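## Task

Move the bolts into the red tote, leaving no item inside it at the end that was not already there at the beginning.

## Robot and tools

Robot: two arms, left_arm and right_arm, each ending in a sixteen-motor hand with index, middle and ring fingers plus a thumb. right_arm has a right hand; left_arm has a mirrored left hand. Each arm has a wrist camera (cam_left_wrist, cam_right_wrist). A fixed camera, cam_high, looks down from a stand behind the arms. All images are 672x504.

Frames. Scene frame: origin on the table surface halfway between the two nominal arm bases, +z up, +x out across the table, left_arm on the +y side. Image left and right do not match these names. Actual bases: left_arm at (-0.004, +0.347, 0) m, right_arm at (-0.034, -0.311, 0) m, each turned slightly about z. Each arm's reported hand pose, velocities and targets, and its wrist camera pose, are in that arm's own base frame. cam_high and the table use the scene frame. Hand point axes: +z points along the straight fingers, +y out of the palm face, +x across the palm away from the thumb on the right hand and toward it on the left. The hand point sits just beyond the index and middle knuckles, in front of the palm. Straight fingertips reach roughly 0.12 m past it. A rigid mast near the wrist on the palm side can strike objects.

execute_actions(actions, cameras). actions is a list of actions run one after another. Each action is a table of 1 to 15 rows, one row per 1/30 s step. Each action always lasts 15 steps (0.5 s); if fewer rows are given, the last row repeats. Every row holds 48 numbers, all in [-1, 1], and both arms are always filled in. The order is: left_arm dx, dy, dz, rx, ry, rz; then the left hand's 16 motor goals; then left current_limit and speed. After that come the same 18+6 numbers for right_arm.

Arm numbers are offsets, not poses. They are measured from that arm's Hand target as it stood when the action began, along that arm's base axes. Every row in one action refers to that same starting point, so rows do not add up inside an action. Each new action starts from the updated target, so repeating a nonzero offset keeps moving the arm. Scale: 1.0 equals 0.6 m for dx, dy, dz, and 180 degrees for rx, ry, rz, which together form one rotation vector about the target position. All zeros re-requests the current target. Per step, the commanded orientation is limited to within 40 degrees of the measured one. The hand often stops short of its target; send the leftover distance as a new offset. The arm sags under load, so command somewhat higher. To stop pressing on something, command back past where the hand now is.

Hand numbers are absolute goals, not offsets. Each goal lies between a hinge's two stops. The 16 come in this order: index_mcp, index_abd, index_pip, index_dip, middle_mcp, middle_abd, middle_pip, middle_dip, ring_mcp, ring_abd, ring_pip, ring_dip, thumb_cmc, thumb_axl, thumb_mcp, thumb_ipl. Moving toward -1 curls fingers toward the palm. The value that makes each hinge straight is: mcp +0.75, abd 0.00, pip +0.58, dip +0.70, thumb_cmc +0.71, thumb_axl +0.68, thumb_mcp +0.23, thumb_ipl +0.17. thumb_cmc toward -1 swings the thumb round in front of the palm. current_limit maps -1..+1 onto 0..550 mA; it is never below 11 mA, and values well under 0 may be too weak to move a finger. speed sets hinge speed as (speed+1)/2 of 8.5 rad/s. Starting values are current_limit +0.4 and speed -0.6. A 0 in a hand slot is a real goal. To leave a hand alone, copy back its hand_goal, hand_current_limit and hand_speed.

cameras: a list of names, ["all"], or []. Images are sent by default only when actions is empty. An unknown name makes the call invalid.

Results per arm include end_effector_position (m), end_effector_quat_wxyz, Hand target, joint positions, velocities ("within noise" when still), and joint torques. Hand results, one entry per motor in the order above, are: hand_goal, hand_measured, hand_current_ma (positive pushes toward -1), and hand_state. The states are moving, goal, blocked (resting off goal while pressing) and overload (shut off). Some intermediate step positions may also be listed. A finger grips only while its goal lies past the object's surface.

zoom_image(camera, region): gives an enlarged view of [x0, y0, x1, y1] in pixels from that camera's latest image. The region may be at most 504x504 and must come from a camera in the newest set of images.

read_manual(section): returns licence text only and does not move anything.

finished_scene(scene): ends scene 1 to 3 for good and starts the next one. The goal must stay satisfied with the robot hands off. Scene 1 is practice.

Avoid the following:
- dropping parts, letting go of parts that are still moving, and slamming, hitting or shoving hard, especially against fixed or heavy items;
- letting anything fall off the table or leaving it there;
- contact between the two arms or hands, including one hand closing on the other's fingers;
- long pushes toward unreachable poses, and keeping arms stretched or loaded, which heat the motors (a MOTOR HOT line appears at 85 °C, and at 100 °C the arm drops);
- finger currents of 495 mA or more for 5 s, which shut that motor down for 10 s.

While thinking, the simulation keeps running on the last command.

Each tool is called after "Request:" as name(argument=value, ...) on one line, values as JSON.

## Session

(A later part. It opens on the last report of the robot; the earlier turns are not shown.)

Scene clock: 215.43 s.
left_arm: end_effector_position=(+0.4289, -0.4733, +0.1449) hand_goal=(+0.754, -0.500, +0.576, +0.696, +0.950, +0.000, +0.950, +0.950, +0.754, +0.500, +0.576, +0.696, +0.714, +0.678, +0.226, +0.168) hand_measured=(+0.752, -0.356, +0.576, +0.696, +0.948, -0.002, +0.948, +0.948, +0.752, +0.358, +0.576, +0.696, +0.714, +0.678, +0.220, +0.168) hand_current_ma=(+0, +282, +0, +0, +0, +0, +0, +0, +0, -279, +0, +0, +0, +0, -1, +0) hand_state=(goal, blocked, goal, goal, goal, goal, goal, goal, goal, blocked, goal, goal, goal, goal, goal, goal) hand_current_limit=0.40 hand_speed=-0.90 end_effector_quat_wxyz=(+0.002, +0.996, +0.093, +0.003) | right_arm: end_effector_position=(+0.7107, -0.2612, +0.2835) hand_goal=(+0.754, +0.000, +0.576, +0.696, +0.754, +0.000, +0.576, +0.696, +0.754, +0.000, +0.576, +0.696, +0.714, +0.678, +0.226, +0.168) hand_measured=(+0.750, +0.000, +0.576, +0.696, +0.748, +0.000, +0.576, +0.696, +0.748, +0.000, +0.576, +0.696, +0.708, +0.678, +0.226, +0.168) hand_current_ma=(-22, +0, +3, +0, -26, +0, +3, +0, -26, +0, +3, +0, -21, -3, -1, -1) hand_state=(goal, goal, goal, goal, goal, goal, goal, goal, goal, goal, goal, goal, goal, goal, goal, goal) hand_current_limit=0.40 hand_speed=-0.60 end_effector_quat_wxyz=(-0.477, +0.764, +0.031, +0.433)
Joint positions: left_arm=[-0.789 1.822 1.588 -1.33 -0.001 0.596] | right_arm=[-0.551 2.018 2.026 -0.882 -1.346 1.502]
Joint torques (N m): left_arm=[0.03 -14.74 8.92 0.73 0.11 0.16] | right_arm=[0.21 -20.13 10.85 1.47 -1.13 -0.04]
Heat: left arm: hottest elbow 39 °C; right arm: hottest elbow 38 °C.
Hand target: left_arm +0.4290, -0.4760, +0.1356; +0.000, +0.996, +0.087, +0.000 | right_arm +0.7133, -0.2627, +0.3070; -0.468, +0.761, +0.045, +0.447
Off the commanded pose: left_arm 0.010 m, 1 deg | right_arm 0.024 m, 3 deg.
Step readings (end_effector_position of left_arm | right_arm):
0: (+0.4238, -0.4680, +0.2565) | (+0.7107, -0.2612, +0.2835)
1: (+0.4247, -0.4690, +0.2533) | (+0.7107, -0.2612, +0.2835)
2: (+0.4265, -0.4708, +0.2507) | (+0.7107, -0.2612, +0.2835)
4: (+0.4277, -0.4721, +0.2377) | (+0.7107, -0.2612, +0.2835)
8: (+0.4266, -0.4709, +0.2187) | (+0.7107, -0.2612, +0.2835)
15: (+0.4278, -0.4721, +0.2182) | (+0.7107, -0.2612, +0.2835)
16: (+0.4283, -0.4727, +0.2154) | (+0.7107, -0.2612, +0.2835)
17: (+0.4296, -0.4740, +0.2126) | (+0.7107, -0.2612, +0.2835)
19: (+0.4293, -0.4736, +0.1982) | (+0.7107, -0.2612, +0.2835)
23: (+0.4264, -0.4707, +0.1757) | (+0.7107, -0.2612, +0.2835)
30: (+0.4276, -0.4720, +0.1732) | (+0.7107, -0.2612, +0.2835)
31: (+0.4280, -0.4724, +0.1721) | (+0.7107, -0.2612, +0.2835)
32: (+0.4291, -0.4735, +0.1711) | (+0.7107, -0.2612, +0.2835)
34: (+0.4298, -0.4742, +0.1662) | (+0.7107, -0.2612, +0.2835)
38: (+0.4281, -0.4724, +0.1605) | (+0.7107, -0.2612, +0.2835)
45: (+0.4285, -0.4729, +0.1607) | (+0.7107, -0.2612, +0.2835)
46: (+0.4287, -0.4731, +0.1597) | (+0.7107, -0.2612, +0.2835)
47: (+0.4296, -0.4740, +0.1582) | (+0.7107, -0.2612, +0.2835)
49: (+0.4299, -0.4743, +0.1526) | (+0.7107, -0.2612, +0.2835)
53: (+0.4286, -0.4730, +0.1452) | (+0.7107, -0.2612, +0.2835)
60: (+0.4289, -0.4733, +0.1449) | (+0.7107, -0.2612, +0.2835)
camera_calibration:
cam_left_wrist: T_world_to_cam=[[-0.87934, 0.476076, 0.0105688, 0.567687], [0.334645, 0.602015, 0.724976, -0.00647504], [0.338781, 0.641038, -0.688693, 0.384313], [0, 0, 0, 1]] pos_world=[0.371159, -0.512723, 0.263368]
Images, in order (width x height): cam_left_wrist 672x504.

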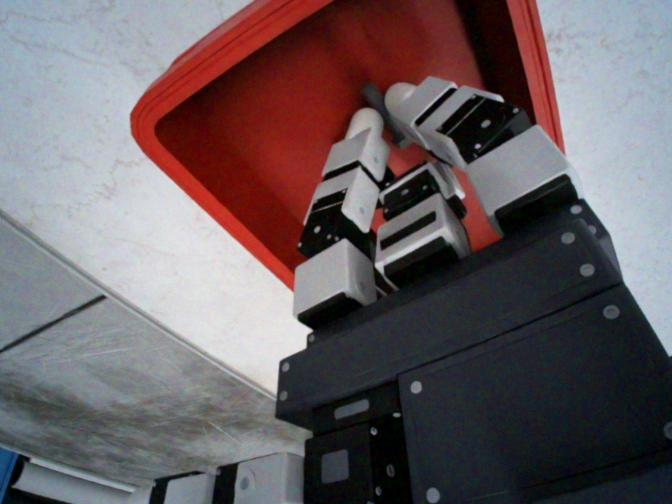

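Request:
execute_actions(actions=[[[0,0,0,0,0,0,0.754,-0.25,0.576,0.696,0.95,0,0.95,0.95,0.754,0.25,0.576,0.696,0.714,0.678,0.226,0.168,0.4,-0.9,0,0,0,0,0,0,0.754,0,0.576,0.696,0.754,0,0.576,0.696,0.754,0,0.576,0.696,0.714,0.678,0.226,0.168,0.4,-0.6]],[[0,0,0.07,0,0,0,0.754,-0.25,0.576,0.696,0.95,0,0.95,0.95,0.754,0.25,0.576,0.696,0.714,0.678,0.226,0.168,0.4,-0.8,0,0,0,0,0,0,0.754,0,0.576,0.696,0.754,0,0.576,0.696,0.754,0,0.576,0.696,0.714,0.678,0.226,0.168,0.4,-0.6]],[[0,0,0.11,0,0,0,0.754,-0.25,0.576,0.696,0.95,0,0.95,0.95,0.754,0.25,0.576,0.696,0.714,0.678,0.226,0.168,0.4,-0.7,0,0,0,0,0,0,0.754,0,0.576,0.696,0.754,0,0.576,0.696,0.754,0,0.576,0.696,0.714,0.678,0.226,0.168,0.4,-0.6]],[[-0.03,0,0.07,0,0,0,0.754,-0.25,0.576,0.696,0.95,0,0.95,0.95,0.754,0.25,0.576,0.696,0.714,0.678,0.226,0.168,0.4,-0.7,0,0,0,0,0,0,0.754,0,0.576,0.696,0.754,0,0.576,0.696,0.754,0,0.576,0.696,0.714,0.678,0.226,0.168,0.4,-0.6]],[[-0.173,0.0056,0,0,0,-0.0328,0.754,-0.25,0.576,0.696,0.95,0,0.95,0.95,0.754,0.25,0.576,0.696,0.714,0.678,0.226,0.168,0.4,-0.7,0,0,0,0,0,0,0.754,0,0.576,0.696,0.754,0,0.576,0.696,0.754,0,0.576,0.696,0.714,0.678,0.226,0.168,0.4,-0.6]],[[-0.173,0.0056,0,0,0,-0.0328,0.754,-0.25,0.576,0.696,0.95,0,0.95,0.95,0.754,0.25,0.576,0.696,0.714,0.678,0.226,0.168,0.4,-0.7,0,0,0,0,0,0,0.754,0,0.576,0.696,0.754,0,0.576,0.696,0.754,0,0.576,0.696,0.714,0.678,0.226,0.168,0.4,-0.6]],[[-0.173,0.0056,0,0,0,-0.0328,0.754,-0.25,0.576,0.696,0.95,0,0.95,0.95,0.754,0.25,0.576,0.696,0.714,0.678,0.226,0.168,0.4,-0.7,0,0,0,0,0,0,0.754,0,0.576,0.696,0.754,0,0.576,0.696,0.754,0,0.576,0.696,0.714,0.678,0.226,0.168,0.4,-0.6]],[[-0.173,0.0056,-0.06,0,0,-0.0328,0.754,-0.27,0.576,0.696,0.95,0,0.95,0.95,0.754,0.27,0.576,0.696,0.714,0.678,0.226,0.168,0.4,-0.7,0,0,0,0,0,0,0.754,0,0.576,0.696,0.754,0,0.576,0.696,0.754,0,0.576,0.696,0.714,0.678,0.226,0.168,0.4,-0.6]],[[-0.173,0.0056,-0.06,0,0,-0.0328,0.754,-0.27,0.576,0.696,0.95,0,0.95,0.95,0.754,0.27,0.576,0.696,0.714,0.678,0.226,0.168,0.4,-0.7,0,0,0,0,0,0,0.754,0,0.576,0.696,0.754,0,0.576,0.696,0.754,0,0.576,0.696,0.714,0.678,0.226,0.168,0.4,-0.6]]], cameras=["cam_left_wrist","cam_high"])

Request:
zoom_image(camera="cam_left_wrist", region=[200, 0, 620, 240])

Request:
zoom_image(camera="cam_high", region=[300, 160, 470, 320])

Scene clock: 230.47 s.
left_arm: end_effector_position=(-0.1081, -0.4546, +0.2127) hand_goal=(+0.754, -0.270, +0.576, +0.696, +0.950, +0.000, +0.950, +0.950, +0.754, +0.270, +0.576, +0.696, +0.714, +0.678, +0.226, +0.168) hand_measured=(+0.754, -0.268, +0.576, +0.696, +0.946, +0.002, +0.948, +0.948, +0.754, +0.270, +0.576, +0.696, +0.714, +0.678, +0.222, +0.168) hand_current_ma=(+0, +0, +0, +0, -1, +0, +0, +0, +0, +0, +0, +0, +0, +0, -1, +0) hand_state=(goal, goal, goal, goal, goal, goal, goal, goal, goal, goal, goal, goal, goal, goal, goal, goal) hand_current_limit=0.40 hand_speed=-0.70 end_effector_quat_wxyz=(-0.004, +0.985, -0.175, +0.000) | right_arm: end_effector_position=(+0.7107, -0.2612, +0.2835) hand_goal=(+0.754, +0.000, +0.576, +0.696, +0.754, +0.000, +0.576, +0.696, +0.754, +0.000, +0.576, +0.696, +0.714, +0.678, +0.226, +0.168) hand_measured=(+0.750, +0.000, +0.576, +0.696, +0.748, +0.000, +0.576, +0.696, +0.748, +0.000, +0.576, +0.696, +0.708, +0.678, +0.226, +0.168) hand_current_ma=(-22, +0, +3, +0, -26, +0, +3, +0, -26, +0, +3, +0, -21, -3, -1, -1) hand_state=(goal, goal, goal, goal, goal, goal, goal, goal, goal, goal, goal, goal, goal, goal, goal, goal) hand_current_limit=0.40 hand_speed=-0.60 end_effector_quat_wxyz=(-0.477, +0.764, +0.031, +0.433)
Joint positions: left_arm=[-1.836 1.348 1.207 -1.438 0.001 0.086] | right_arm=[-0.551 2.018 2.026 -0.882 -1.346 1.502]
Joint torques (N m): left_arm=[0.03 -9.17 9.7 0.65 0 0] | right_arm=[0.21 -20.13 10.84 1.46 -1.13 -0.04]
Heat: left arm: hottest elbow 38 °C; right arm: hottest elbow 39 °C.
Hand target: left_arm -0.1081, -0.4591, +0.2136; +0.000, +0.986, -0.169, +0.000 | right_arm +0.7133, -0.2627, +0.3070; -0.468, +0.761, +0.045, +0.447
Off the commanded pose: left_arm 0.005 m, 1 deg | right_arm 0.024 m, 3 deg.
Step readings (end_effector_position of left_arm | right_arm):
0: (+0.4289, -0.4733, +0.1449) | (+0.7107, -0.2612, +0.2835)
1: (+0.4289, -0.4733, +0.1449) | (+0.7107, -0.2612, +0.2835)
2: (+0.4289, -0.4733, +0.1449) | (+0.7107, -0.2612, +0.2835)
4: (+0.4289, -0.4733, +0.1449) | (+0.7107, -0.2612, +0.2835)
8: (+0.4289, -0.4733, +0.1449) | (+0.7107, -0.2612, +0.2835)
15: (+0.4289, -0.4733, +0.1449) | (+0.7107, -0.2612, +0.2835)
16: (+0.4273, -0.4717, +0.1448) | (+0.7107, -0.2612, +0.2835)
17: (+0.4252, -0.4696, +0.1458) | (+0.7107, -0.2612, +0.2835)
19: (+0.4218, -0.4662, +0.1490) | (+0.7107, -0.2612, +0.2835)
23: (+0.4215, -0.4659, +0.1527) | (+0.7107, -0.2612, +0.2835)
30: (+0.4213, -0.4657, +0.1530) | (+0.7107, -0.2612, +0.2835)
31: (+0.4196, -0.4640, +0.1558) | (+0.7107, -0.2612, +0.2835)
32: (+0.4175, -0.4618, +0.1600) | (+0.7107, -0.2612, +0.2835)
34: (+0.4169, -0.4613, +0.1800) | (+0.7107, -0.2612, +0.2835)
38: (+0.4242, -0.4686, +0.2234) | (+0.7107, -0.2612, +0.2835)
45: (+0.4257, -0.4701, +0.2384) | (+0.7107, -0.2612, +0.2835)
46: (+0.4231, -0.4689, +0.2391) | (+0.7107, -0.2612, +0.2835)
47: (+0.4189, -0.4680, +0.2405) | (+0.7107, -0.2612, +0.2835)
49: (+0.4130, -0.4651, +0.2467) | (+0.7107, -0.2612, +0.2835)
53: (+0.4086, -0.4675, +0.2601) | (+0.7107, -0.2612, +0.2835)
60: (+0.4071, -0.4692, +0.2637) | (+0.7107, -0.2612, +0.2835)
61: (+0.4005, -0.4705, +0.2615) | (+0.7107, -0.2612, +0.2835)
62: (+0.3932, -0.4666, +0.2575) | (+0.7107, -0.2612, +0.2835)
64: (+0.3547, -0.4607, +0.2508) | (+0.7107, -0.2612, +0.2835)
68: (+0.2996, -0.4740, +0.2730) | (+0.7107, -0.2612, +0.2835)
75: (+0.2959, -0.4717, +0.2879) | (+0.7107, -0.2612, +0.2835)
76: (+0.2915, -0.4708, +0.2851) | (+0.7107, -0.2612, +0.2835)
77: (+0.2864, -0.4663, +0.2801) | (+0.7107, -0.2612, +0.2835)
79: (+0.2493, -0.4601, +0.2691) | (+0.7107, -0.2612, +0.2835)
83: (+0.1923, -0.4708, +0.2763) | (+0.7107, -0.2612, +0.2835)
90: (+0.1953, -0.4682, +0.2816) | (+0.7107, -0.2612, +0.2835)
91: (+0.1917, -0.4669, +0.2802) | (+0.7107, -0.2612, +0.2835)
92: (+0.1854, -0.4643, +0.2768) | (+0.7107, -0.2612, +0.2835)
94: (+0.1447, -0.4616, +0.2712) | (+0.7107, -0.2612, +0.2835)
98: (+0.0834, -0.4673, +0.2791) | (+0.7107, -0.2612, +0.2835)
105: (+0.0932, -0.4647, +0.2817) | (+0.7107, -0.2612, +0.2835)
106: (+0.0918, -0.4642, +0.2784) | (+0.7107, -0.2612, +0.2835)
107: (+0.0836, -0.4638, +0.2733) | (+0.7107, -0.2612, +0.2835)
109: (+0.0385, -0.4591, +0.2562) | (+0.7107, -0.2612, +0.2835)
113: (-0.0242, -0.4552, +0.2437) | (+0.7107, -0.2612, +0.2835)
120: (-0.0087, -0.4577, +0.2445) | (+0.7107, -0.2612, +0.2835)
121: (-0.0106, -0.4583, +0.2425) | (+0.7107, -0.2612, +0.2835)
122: (-0.0201, -0.4599, +0.2397) | (+0.7107, -0.2612, +0.2835)
124: (-0.0666, -0.4562, +0.2280) | (+0.7107, -0.2612, +0.2835)
128: (-0.1282, -0.4485, +0.2147) | (+0.7107, -0.2612, +0.2835)
135: (-0.1107, -0.4540, +0.2127) | (+0.7107, -0.2612, +0.2835)
camera_calibration:
cam_left_wrist: T_world_to_cam=[[-0.511979, 0.858657, 0.0241907, 0.29659], [0.596396, 0.335055, 0.729417, 0.0188913], [0.618214, 0.387874, -0.683641, 0.514923], [0, 0, 0, 1]] pos_world=[-0.177752, -0.460724, 0.331068]
Images, in order (width x height): cam_high 672x504, cam_left_wrist 672x504.

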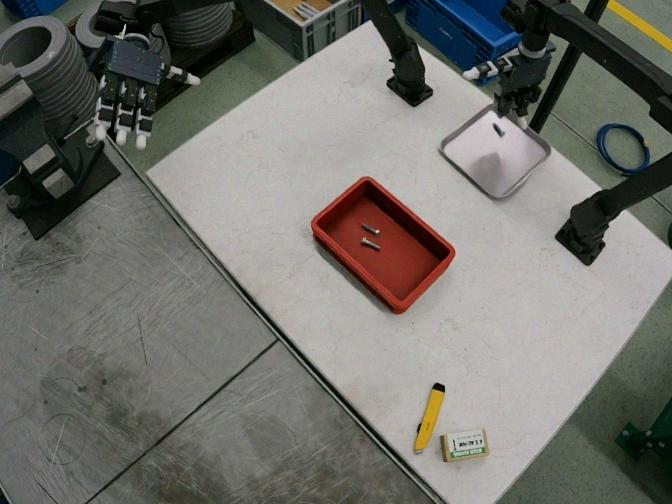

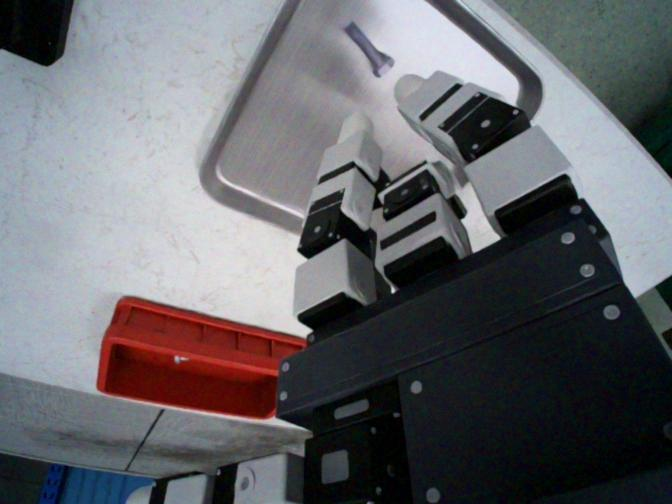

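Scaled by 1.200 from the camera's 672x504 image, which has a finer 960x720 frame.

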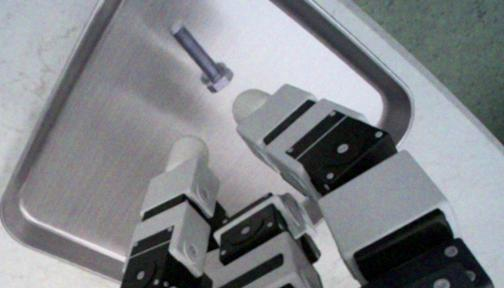

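Scaled by 2.965 from the camera's 672x504 image, which has a finer 960x720 frame.

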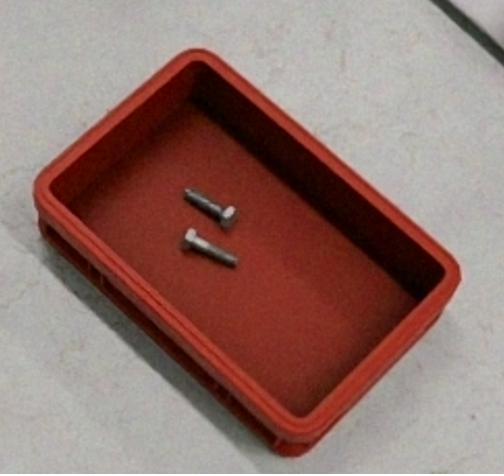

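Request:
execute_actions(actions=[[[-0.0133,-0.014,-0.075,0,0,0,0.754,-0.27,0.576,0.696,0.95,0,0.95,0.95,0.754,0.27,0.576,0.696,0.714,0.678,0.226,0.168,0.4,-0.7,0,0,0,0,0,0,0.754,0,0.576,0.696,0.754,0,0.576,0.696,0.754,0,0.576,0.696,0.714,0.678,0.226,0.168,0.4,-0.6]],[[0.004,0,-0.05,0,0,0,0.754,-0.27,0.576,0.696,0.95,0,0.95,0.95,0.754,0.27,0.576,0.696,0.714,0.678,0.226,0.168,0.4,-0.7,0,0,0,0,0,0,0.754,0,0.576,0.696,0.754,0,0.576,0.696,0.754,0,0.576,0.696,0.714,0.678,0.226,0.168,0.4,-0.6]]], cameras=["cam_left_wrist"])

Request:
zoom_image(camera="cam_left_wrist", region=[200, 0, 536, 200])

Scene clock: 243.87 s.
left_arm: end_effector_position=(-0.1128, -0.4646, +0.1413) hand_goal=(+0.754, -0.270, +0.576, +0.696, +0.950, +0.000, +0.950, +0.950, +0.754, +0.270, +0.576, +0.696, +0.714, +0.678, +0.226, +0.168) hand_measured=(+0.754, -0.268, +0.576, +0.696, +0.946, +0.002, +0.948, +0.948, +0.754, +0.270, +0.576, +0.696, +0.714, +0.678, +0.222, +0.168) hand_current_ma=(+0, +0, +0, +0, -1, +0, +0, +0, +0, +0, +0, +0, +0, +0, -1, +0) hand_state=(goal, goal, goal, goal, goal, goal, goal, goal, goal, goal, goal, goal, goal, goal, goal, goal) hand_current_limit=0.40 hand_speed=-0.70 end_effector_quat_wxyz=(-0.001, +0.985, -0.171, +0.000) | right_arm: end_effector_position=(+0.7107, -0.2612, +0.2835) hand_goal=(+0.754, +0.000, +0.576, +0.696, +0.754, +0.000, +0.576, +0.696, +0.754, +0.000, +0.576, +0.696, +0.714, +0.678, +0.226, +0.168) hand_measured=(+0.750, +0.000, +0.576, +0.696, +0.748, +0.000, +0.576, +0.696, +0.748, +0.000, +0.576, +0.696, +0.708, +0.678, +0.226, +0.168) hand_current_ma=(-22, +0, +3, +0, -26, +0, +3, +0, -26, +0, +3, +0, -21, -3, -1, -1) hand_state=(goal, goal, goal, goal, goal, goal, goal, goal, goal, goal, goal, goal, goal, goal, goal, goal) hand_current_limit=0.40 hand_speed=-0.60 end_effector_quat_wxyz=(-0.477, +0.764, +0.031, +0.433)
Joint positions: left_arm=[-1.842 1.418 1.082 -1.236 0.001 0.072] | right_arm=[-0.551 2.018 2.026 -0.882 -1.346 1.502]
Joint torques (N m): left_arm=[0.03 -9.52 8.85 0.65 0 0.04] | right_arm=[0.21 -20.13 10.85 1.47 -1.14 -0.04]
Heat: left arm: hottest elbow 37 °C; right arm: hottest elbow 39 °C.
Hand target: left_arm -0.1135, -0.4675, +0.1386; +0.000, +0.986, -0.169, +0.000 | right_arm +0.7133, -0.2627, +0.3070; -0.468, +0.761, +0.045, +0.447
Off the commanded pose: left_arm 0.004 m, 0 deg | right_arm 0.024 m, 3 deg.
Step readings (end_effector_position of left_arm | right_arm):
0: (-0.1080, -0.4546, +0.2127) | (+0.7107, -0.2612, +0.2835)
1: (-0.1085, -0.4562, +0.2106) | (+0.7107, -0.2612, +0.2835)
2: (-0.1097, -0.4602, +0.2075) | (+0.7107, -0.2612, +0.2835)
4: (-0.1117, -0.4637, +0.1933) | (+0.7107, -0.2612, +0.2835)
8: (-0.1127, -0.4637, +0.1693) | (+0.7107, -0.2612, +0.2835)
15: (-0.1129, -0.4650, +0.1663) | (+0.7107, -0.2612, +0.2835)
16: (-0.1131, -0.4657, +0.1647) | (+0.7107, -0.2612, +0.2835)
17: (-0.1136, -0.4677, +0.1622) | (+0.7107, -0.2612, +0.2835)
19: (-0.1135, -0.4674, +0.1529) | (+0.7107, -0.2612, +0.2835)
23: (-0.1125, -0.4636, +0.1416) | (+0.7107, -0.2612, +0.2835)
30: (-0.1128, -0.4646, +0.1413) | (+0.7107, -0.2612, +0.2835)
camera_calibration:
cam_left_wrist: T_world_to_cam=[[-0.518426, 0.854909, 0.0190769, 0.302868], [0.59512, 0.344688, 0.725963, 0.0818636], [0.614057, 0.387711, -0.687469, 0.473003], [0, 0, 0, 1]] pos_world=[-0.182155, -0.470531, 0.259967]
Images, in order (width x height): cam_left_wrist 672x504.

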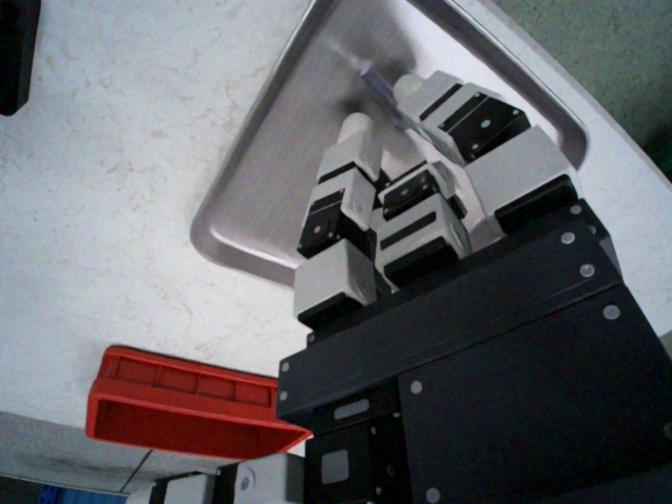

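Scaled by 1.500 from the camera's 672x504 image, which has a finer 960x720 frame.

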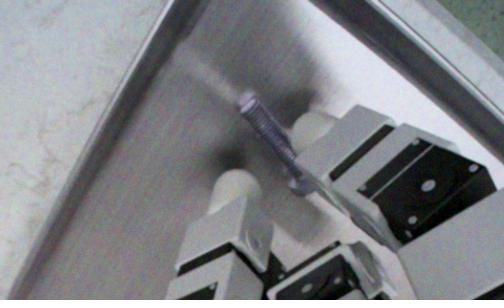

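Request:
execute_actions(actions=[[[0,0,-0.033,0,0,0,0.754,-0.27,0.576,0.696,0.95,0,0.95,0.95,0.754,0.27,0.576,0.696,0.714,0.678,0.226,0.168,0.4,-0.8,0,0,0,0,0,0,0.754,0,0.576,0.696,0.754,0,0.576,0.696,0.754,0,0.576,0.696,0.714,0.678,0.226,0.168,0.4,-0.6]],[[0,0,0,0,0,0,0.754,-0.5,0.576,0.696,0.95,0,0.95,0.95,0.754,0.5,0.576,0.696,0.714,0.678,0.226,0.168,0.4,-0.9,0,0,0,0,0,0,0.754,0,0.576,0.696,0.754,0,0.576,0.696,0.754,0,0.576,0.696,0.714,0.678,0.226,0.168,0.4,-0.6]],[[0,0,0,0,0,0,0.754,-0.5,0.576,0.696,0.95,0,0.95,0.95,0.754,0.5,0.576,0.696,0.714,0.678,0.226,0.168,0.4,-0.9,0,0,0,0,0,0,0.754,0,0.576,0.696,0.754,0,0.576,0.696,0.754,0,0.576,0.696,0.714,0.678,0.226,0.168,0.4,-0.6]]], cameras=["cam_left_wrist"])

Request:
zoom_image(camera="cam_left_wrist", region=[200, 0, 536, 200])

Scene clock: 250.87 s.
left_arm: end_effector_position=(-0.1131, -0.4685, +0.1314) hand_goal=(+0.754, -0.500, +0.576, +0.696, +0.950, +0.000, +0.950, +0.950, +0.754, +0.500, +0.576, +0.696, +0.714, +0.678, +0.226, +0.168) hand_measured=(+0.748, -0.358, +0.572, +0.696, +0.946, +0.002, +0.948, +0.948, +0.758, +0.340, +0.578, +0.698, +0.714, +0.678, +0.222, +0.168) hand_current_ma=(-1, +276, -1, +0, +0, +0, +0, +0, +0, -338, +0, +0, +0, +0, -1, +0) hand_state=(goal, blocked, goal, goal, goal, goal, goal, goal, goal, blocked, goal, goal, goal, goal, goal, goal) hand_current_limit=0.40 hand_speed=-0.90 end_effector_quat_wxyz=(+0.010, +0.985, -0.171, +0.000) | right_arm: end_effector_position=(+0.7107, -0.2612, +0.2835) hand_goal=(+0.754, +0.000, +0.576, +0.696, +0.754, +0.000, +0.576, +0.696, +0.754, +0.000, +0.576, +0.696, +0.714, +0.678, +0.226, +0.168) hand_measured=(+0.750, +0.000, +0.576, +0.696, +0.748, +0.000, +0.576, +0.696, +0.748, +0.000, +0.576, +0.696, +0.708, +0.678, +0.226, +0.168) hand_current_ma=(-22, +0, +3, +0, -26, +0, +3, +0, -26, +0, +3, +0, -21, -3, -1, -1) hand_state=(goal, goal, goal, goal, goal, goal, goal, goal, goal, goal, goal, goal, goal, goal, goal, goal) hand_current_limit=0.40 hand_speed=-0.60 end_effector_quat_wxyz=(-0.477, +0.764, +0.031, +0.433)
Joint positions: left_arm=[-1.842 1.426 1.056 -1.182 -0.003 0.072] | right_arm=[-0.551 2.018 2.026 -0.882 -1.346 1.502]
Joint torques (N m): left_arm=[0.09 -8.59 7.84 0.79 0.13 0.03] | right_arm=[0.21 -20.13 10.85 1.47 -1.14 -0.04]
Heat: left arm: hottest elbow 37 °C; right arm: hottest elbow 39 °C.
Hand target: left_arm -0.1135, -0.4675, +0.1188; +0.000, +0.986, -0.169, +0.000 | right_arm +0.7133, -0.2627, +0.3070; -0.468, +0.761, +0.045, +0.447
Off the commanded pose: left_arm 0.013 m, 1 deg | right_arm 0.024 m, 3 deg.
Step readings (end_effector_position of left_arm | right_arm):
0: (-0.1128, -0.4646, +0.1413) | (+0.7107, -0.2612, +0.2835)
1: (-0.1129, -0.4653, +0.1404) | (+0.7107, -0.2612, +0.2835)
2: (-0.1134, -0.4671, +0.1392) | (+0.7107, -0.2612, +0.2835)
4: (-0.1135, -0.4673, +0.1330) | (+0.7107, -0.2612, +0.2835)
8: (-0.1136, -0.4683, +0.1329) | (+0.7107, -0.2612, +0.2835)
15: (-0.1136, -0.4683, +0.1329) | (+0.7107, -0.2612, +0.2835)
16: (-0.1136, -0.4683, +0.1329) | (+0.7107, -0.2612, +0.2835)
17: (-0.1136, -0.4683, +0.1329) | (+0.7107, -0.2612, +0.2835)
19: (-0.1136, -0.4683, +0.1329) | (+0.7107, -0.2612, +0.2835)
23: (-0.1130, -0.4687, +0.1321) | (+0.7107, -0.2612, +0.2835)
30: (-0.1131, -0.4686, +0.1316) | (+0.7107, -0.2612, +0.2835)
31: (-0.1131, -0.4685, +0.1314) | (+0.7107, -0.2612, +0.2835)
32: (-0.1131, -0.4685, +0.1314) | (+0.7107, -0.2612, +0.2835)
34: (-0.1131, -0.4685, +0.1314) | (+0.7107, -0.2612, +0.2835)
38: (-0.1131, -0.4685, +0.1314) | (+0.7107, -0.2612, +0.2835)
45: (-0.1131, -0.4685, +0.1314) | (+0.7107, -0.2612, +0.2835)
camera_calibration:
cam_left_wrist: T_world_to_cam=[[-0.518464, 0.855097, 0.00196095, 0.308417], [0.596521, 0.360038, 0.717311, 0.099055], [0.612665, 0.373069, -0.696751, 0.462035], [0, 0, 0, 1]] pos_world=[-0.182258, -0.471761, 0.250265]
Images, in order (width x height): cam_left_wrist 672x504.

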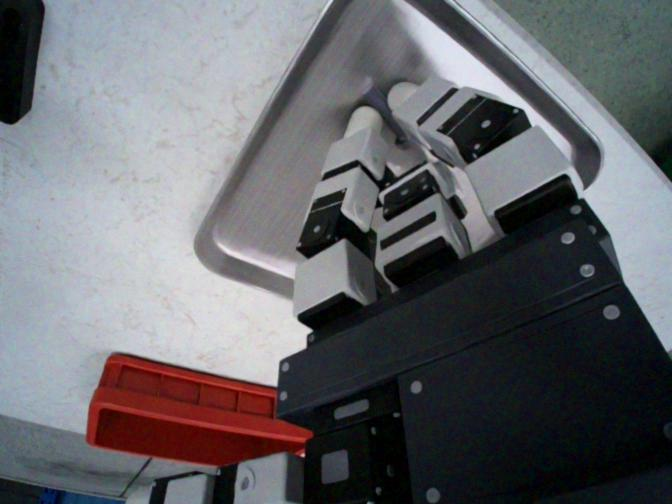

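Scaled by 1.500 from the camera's 672x504 image, which has a finer 960x720 frame.

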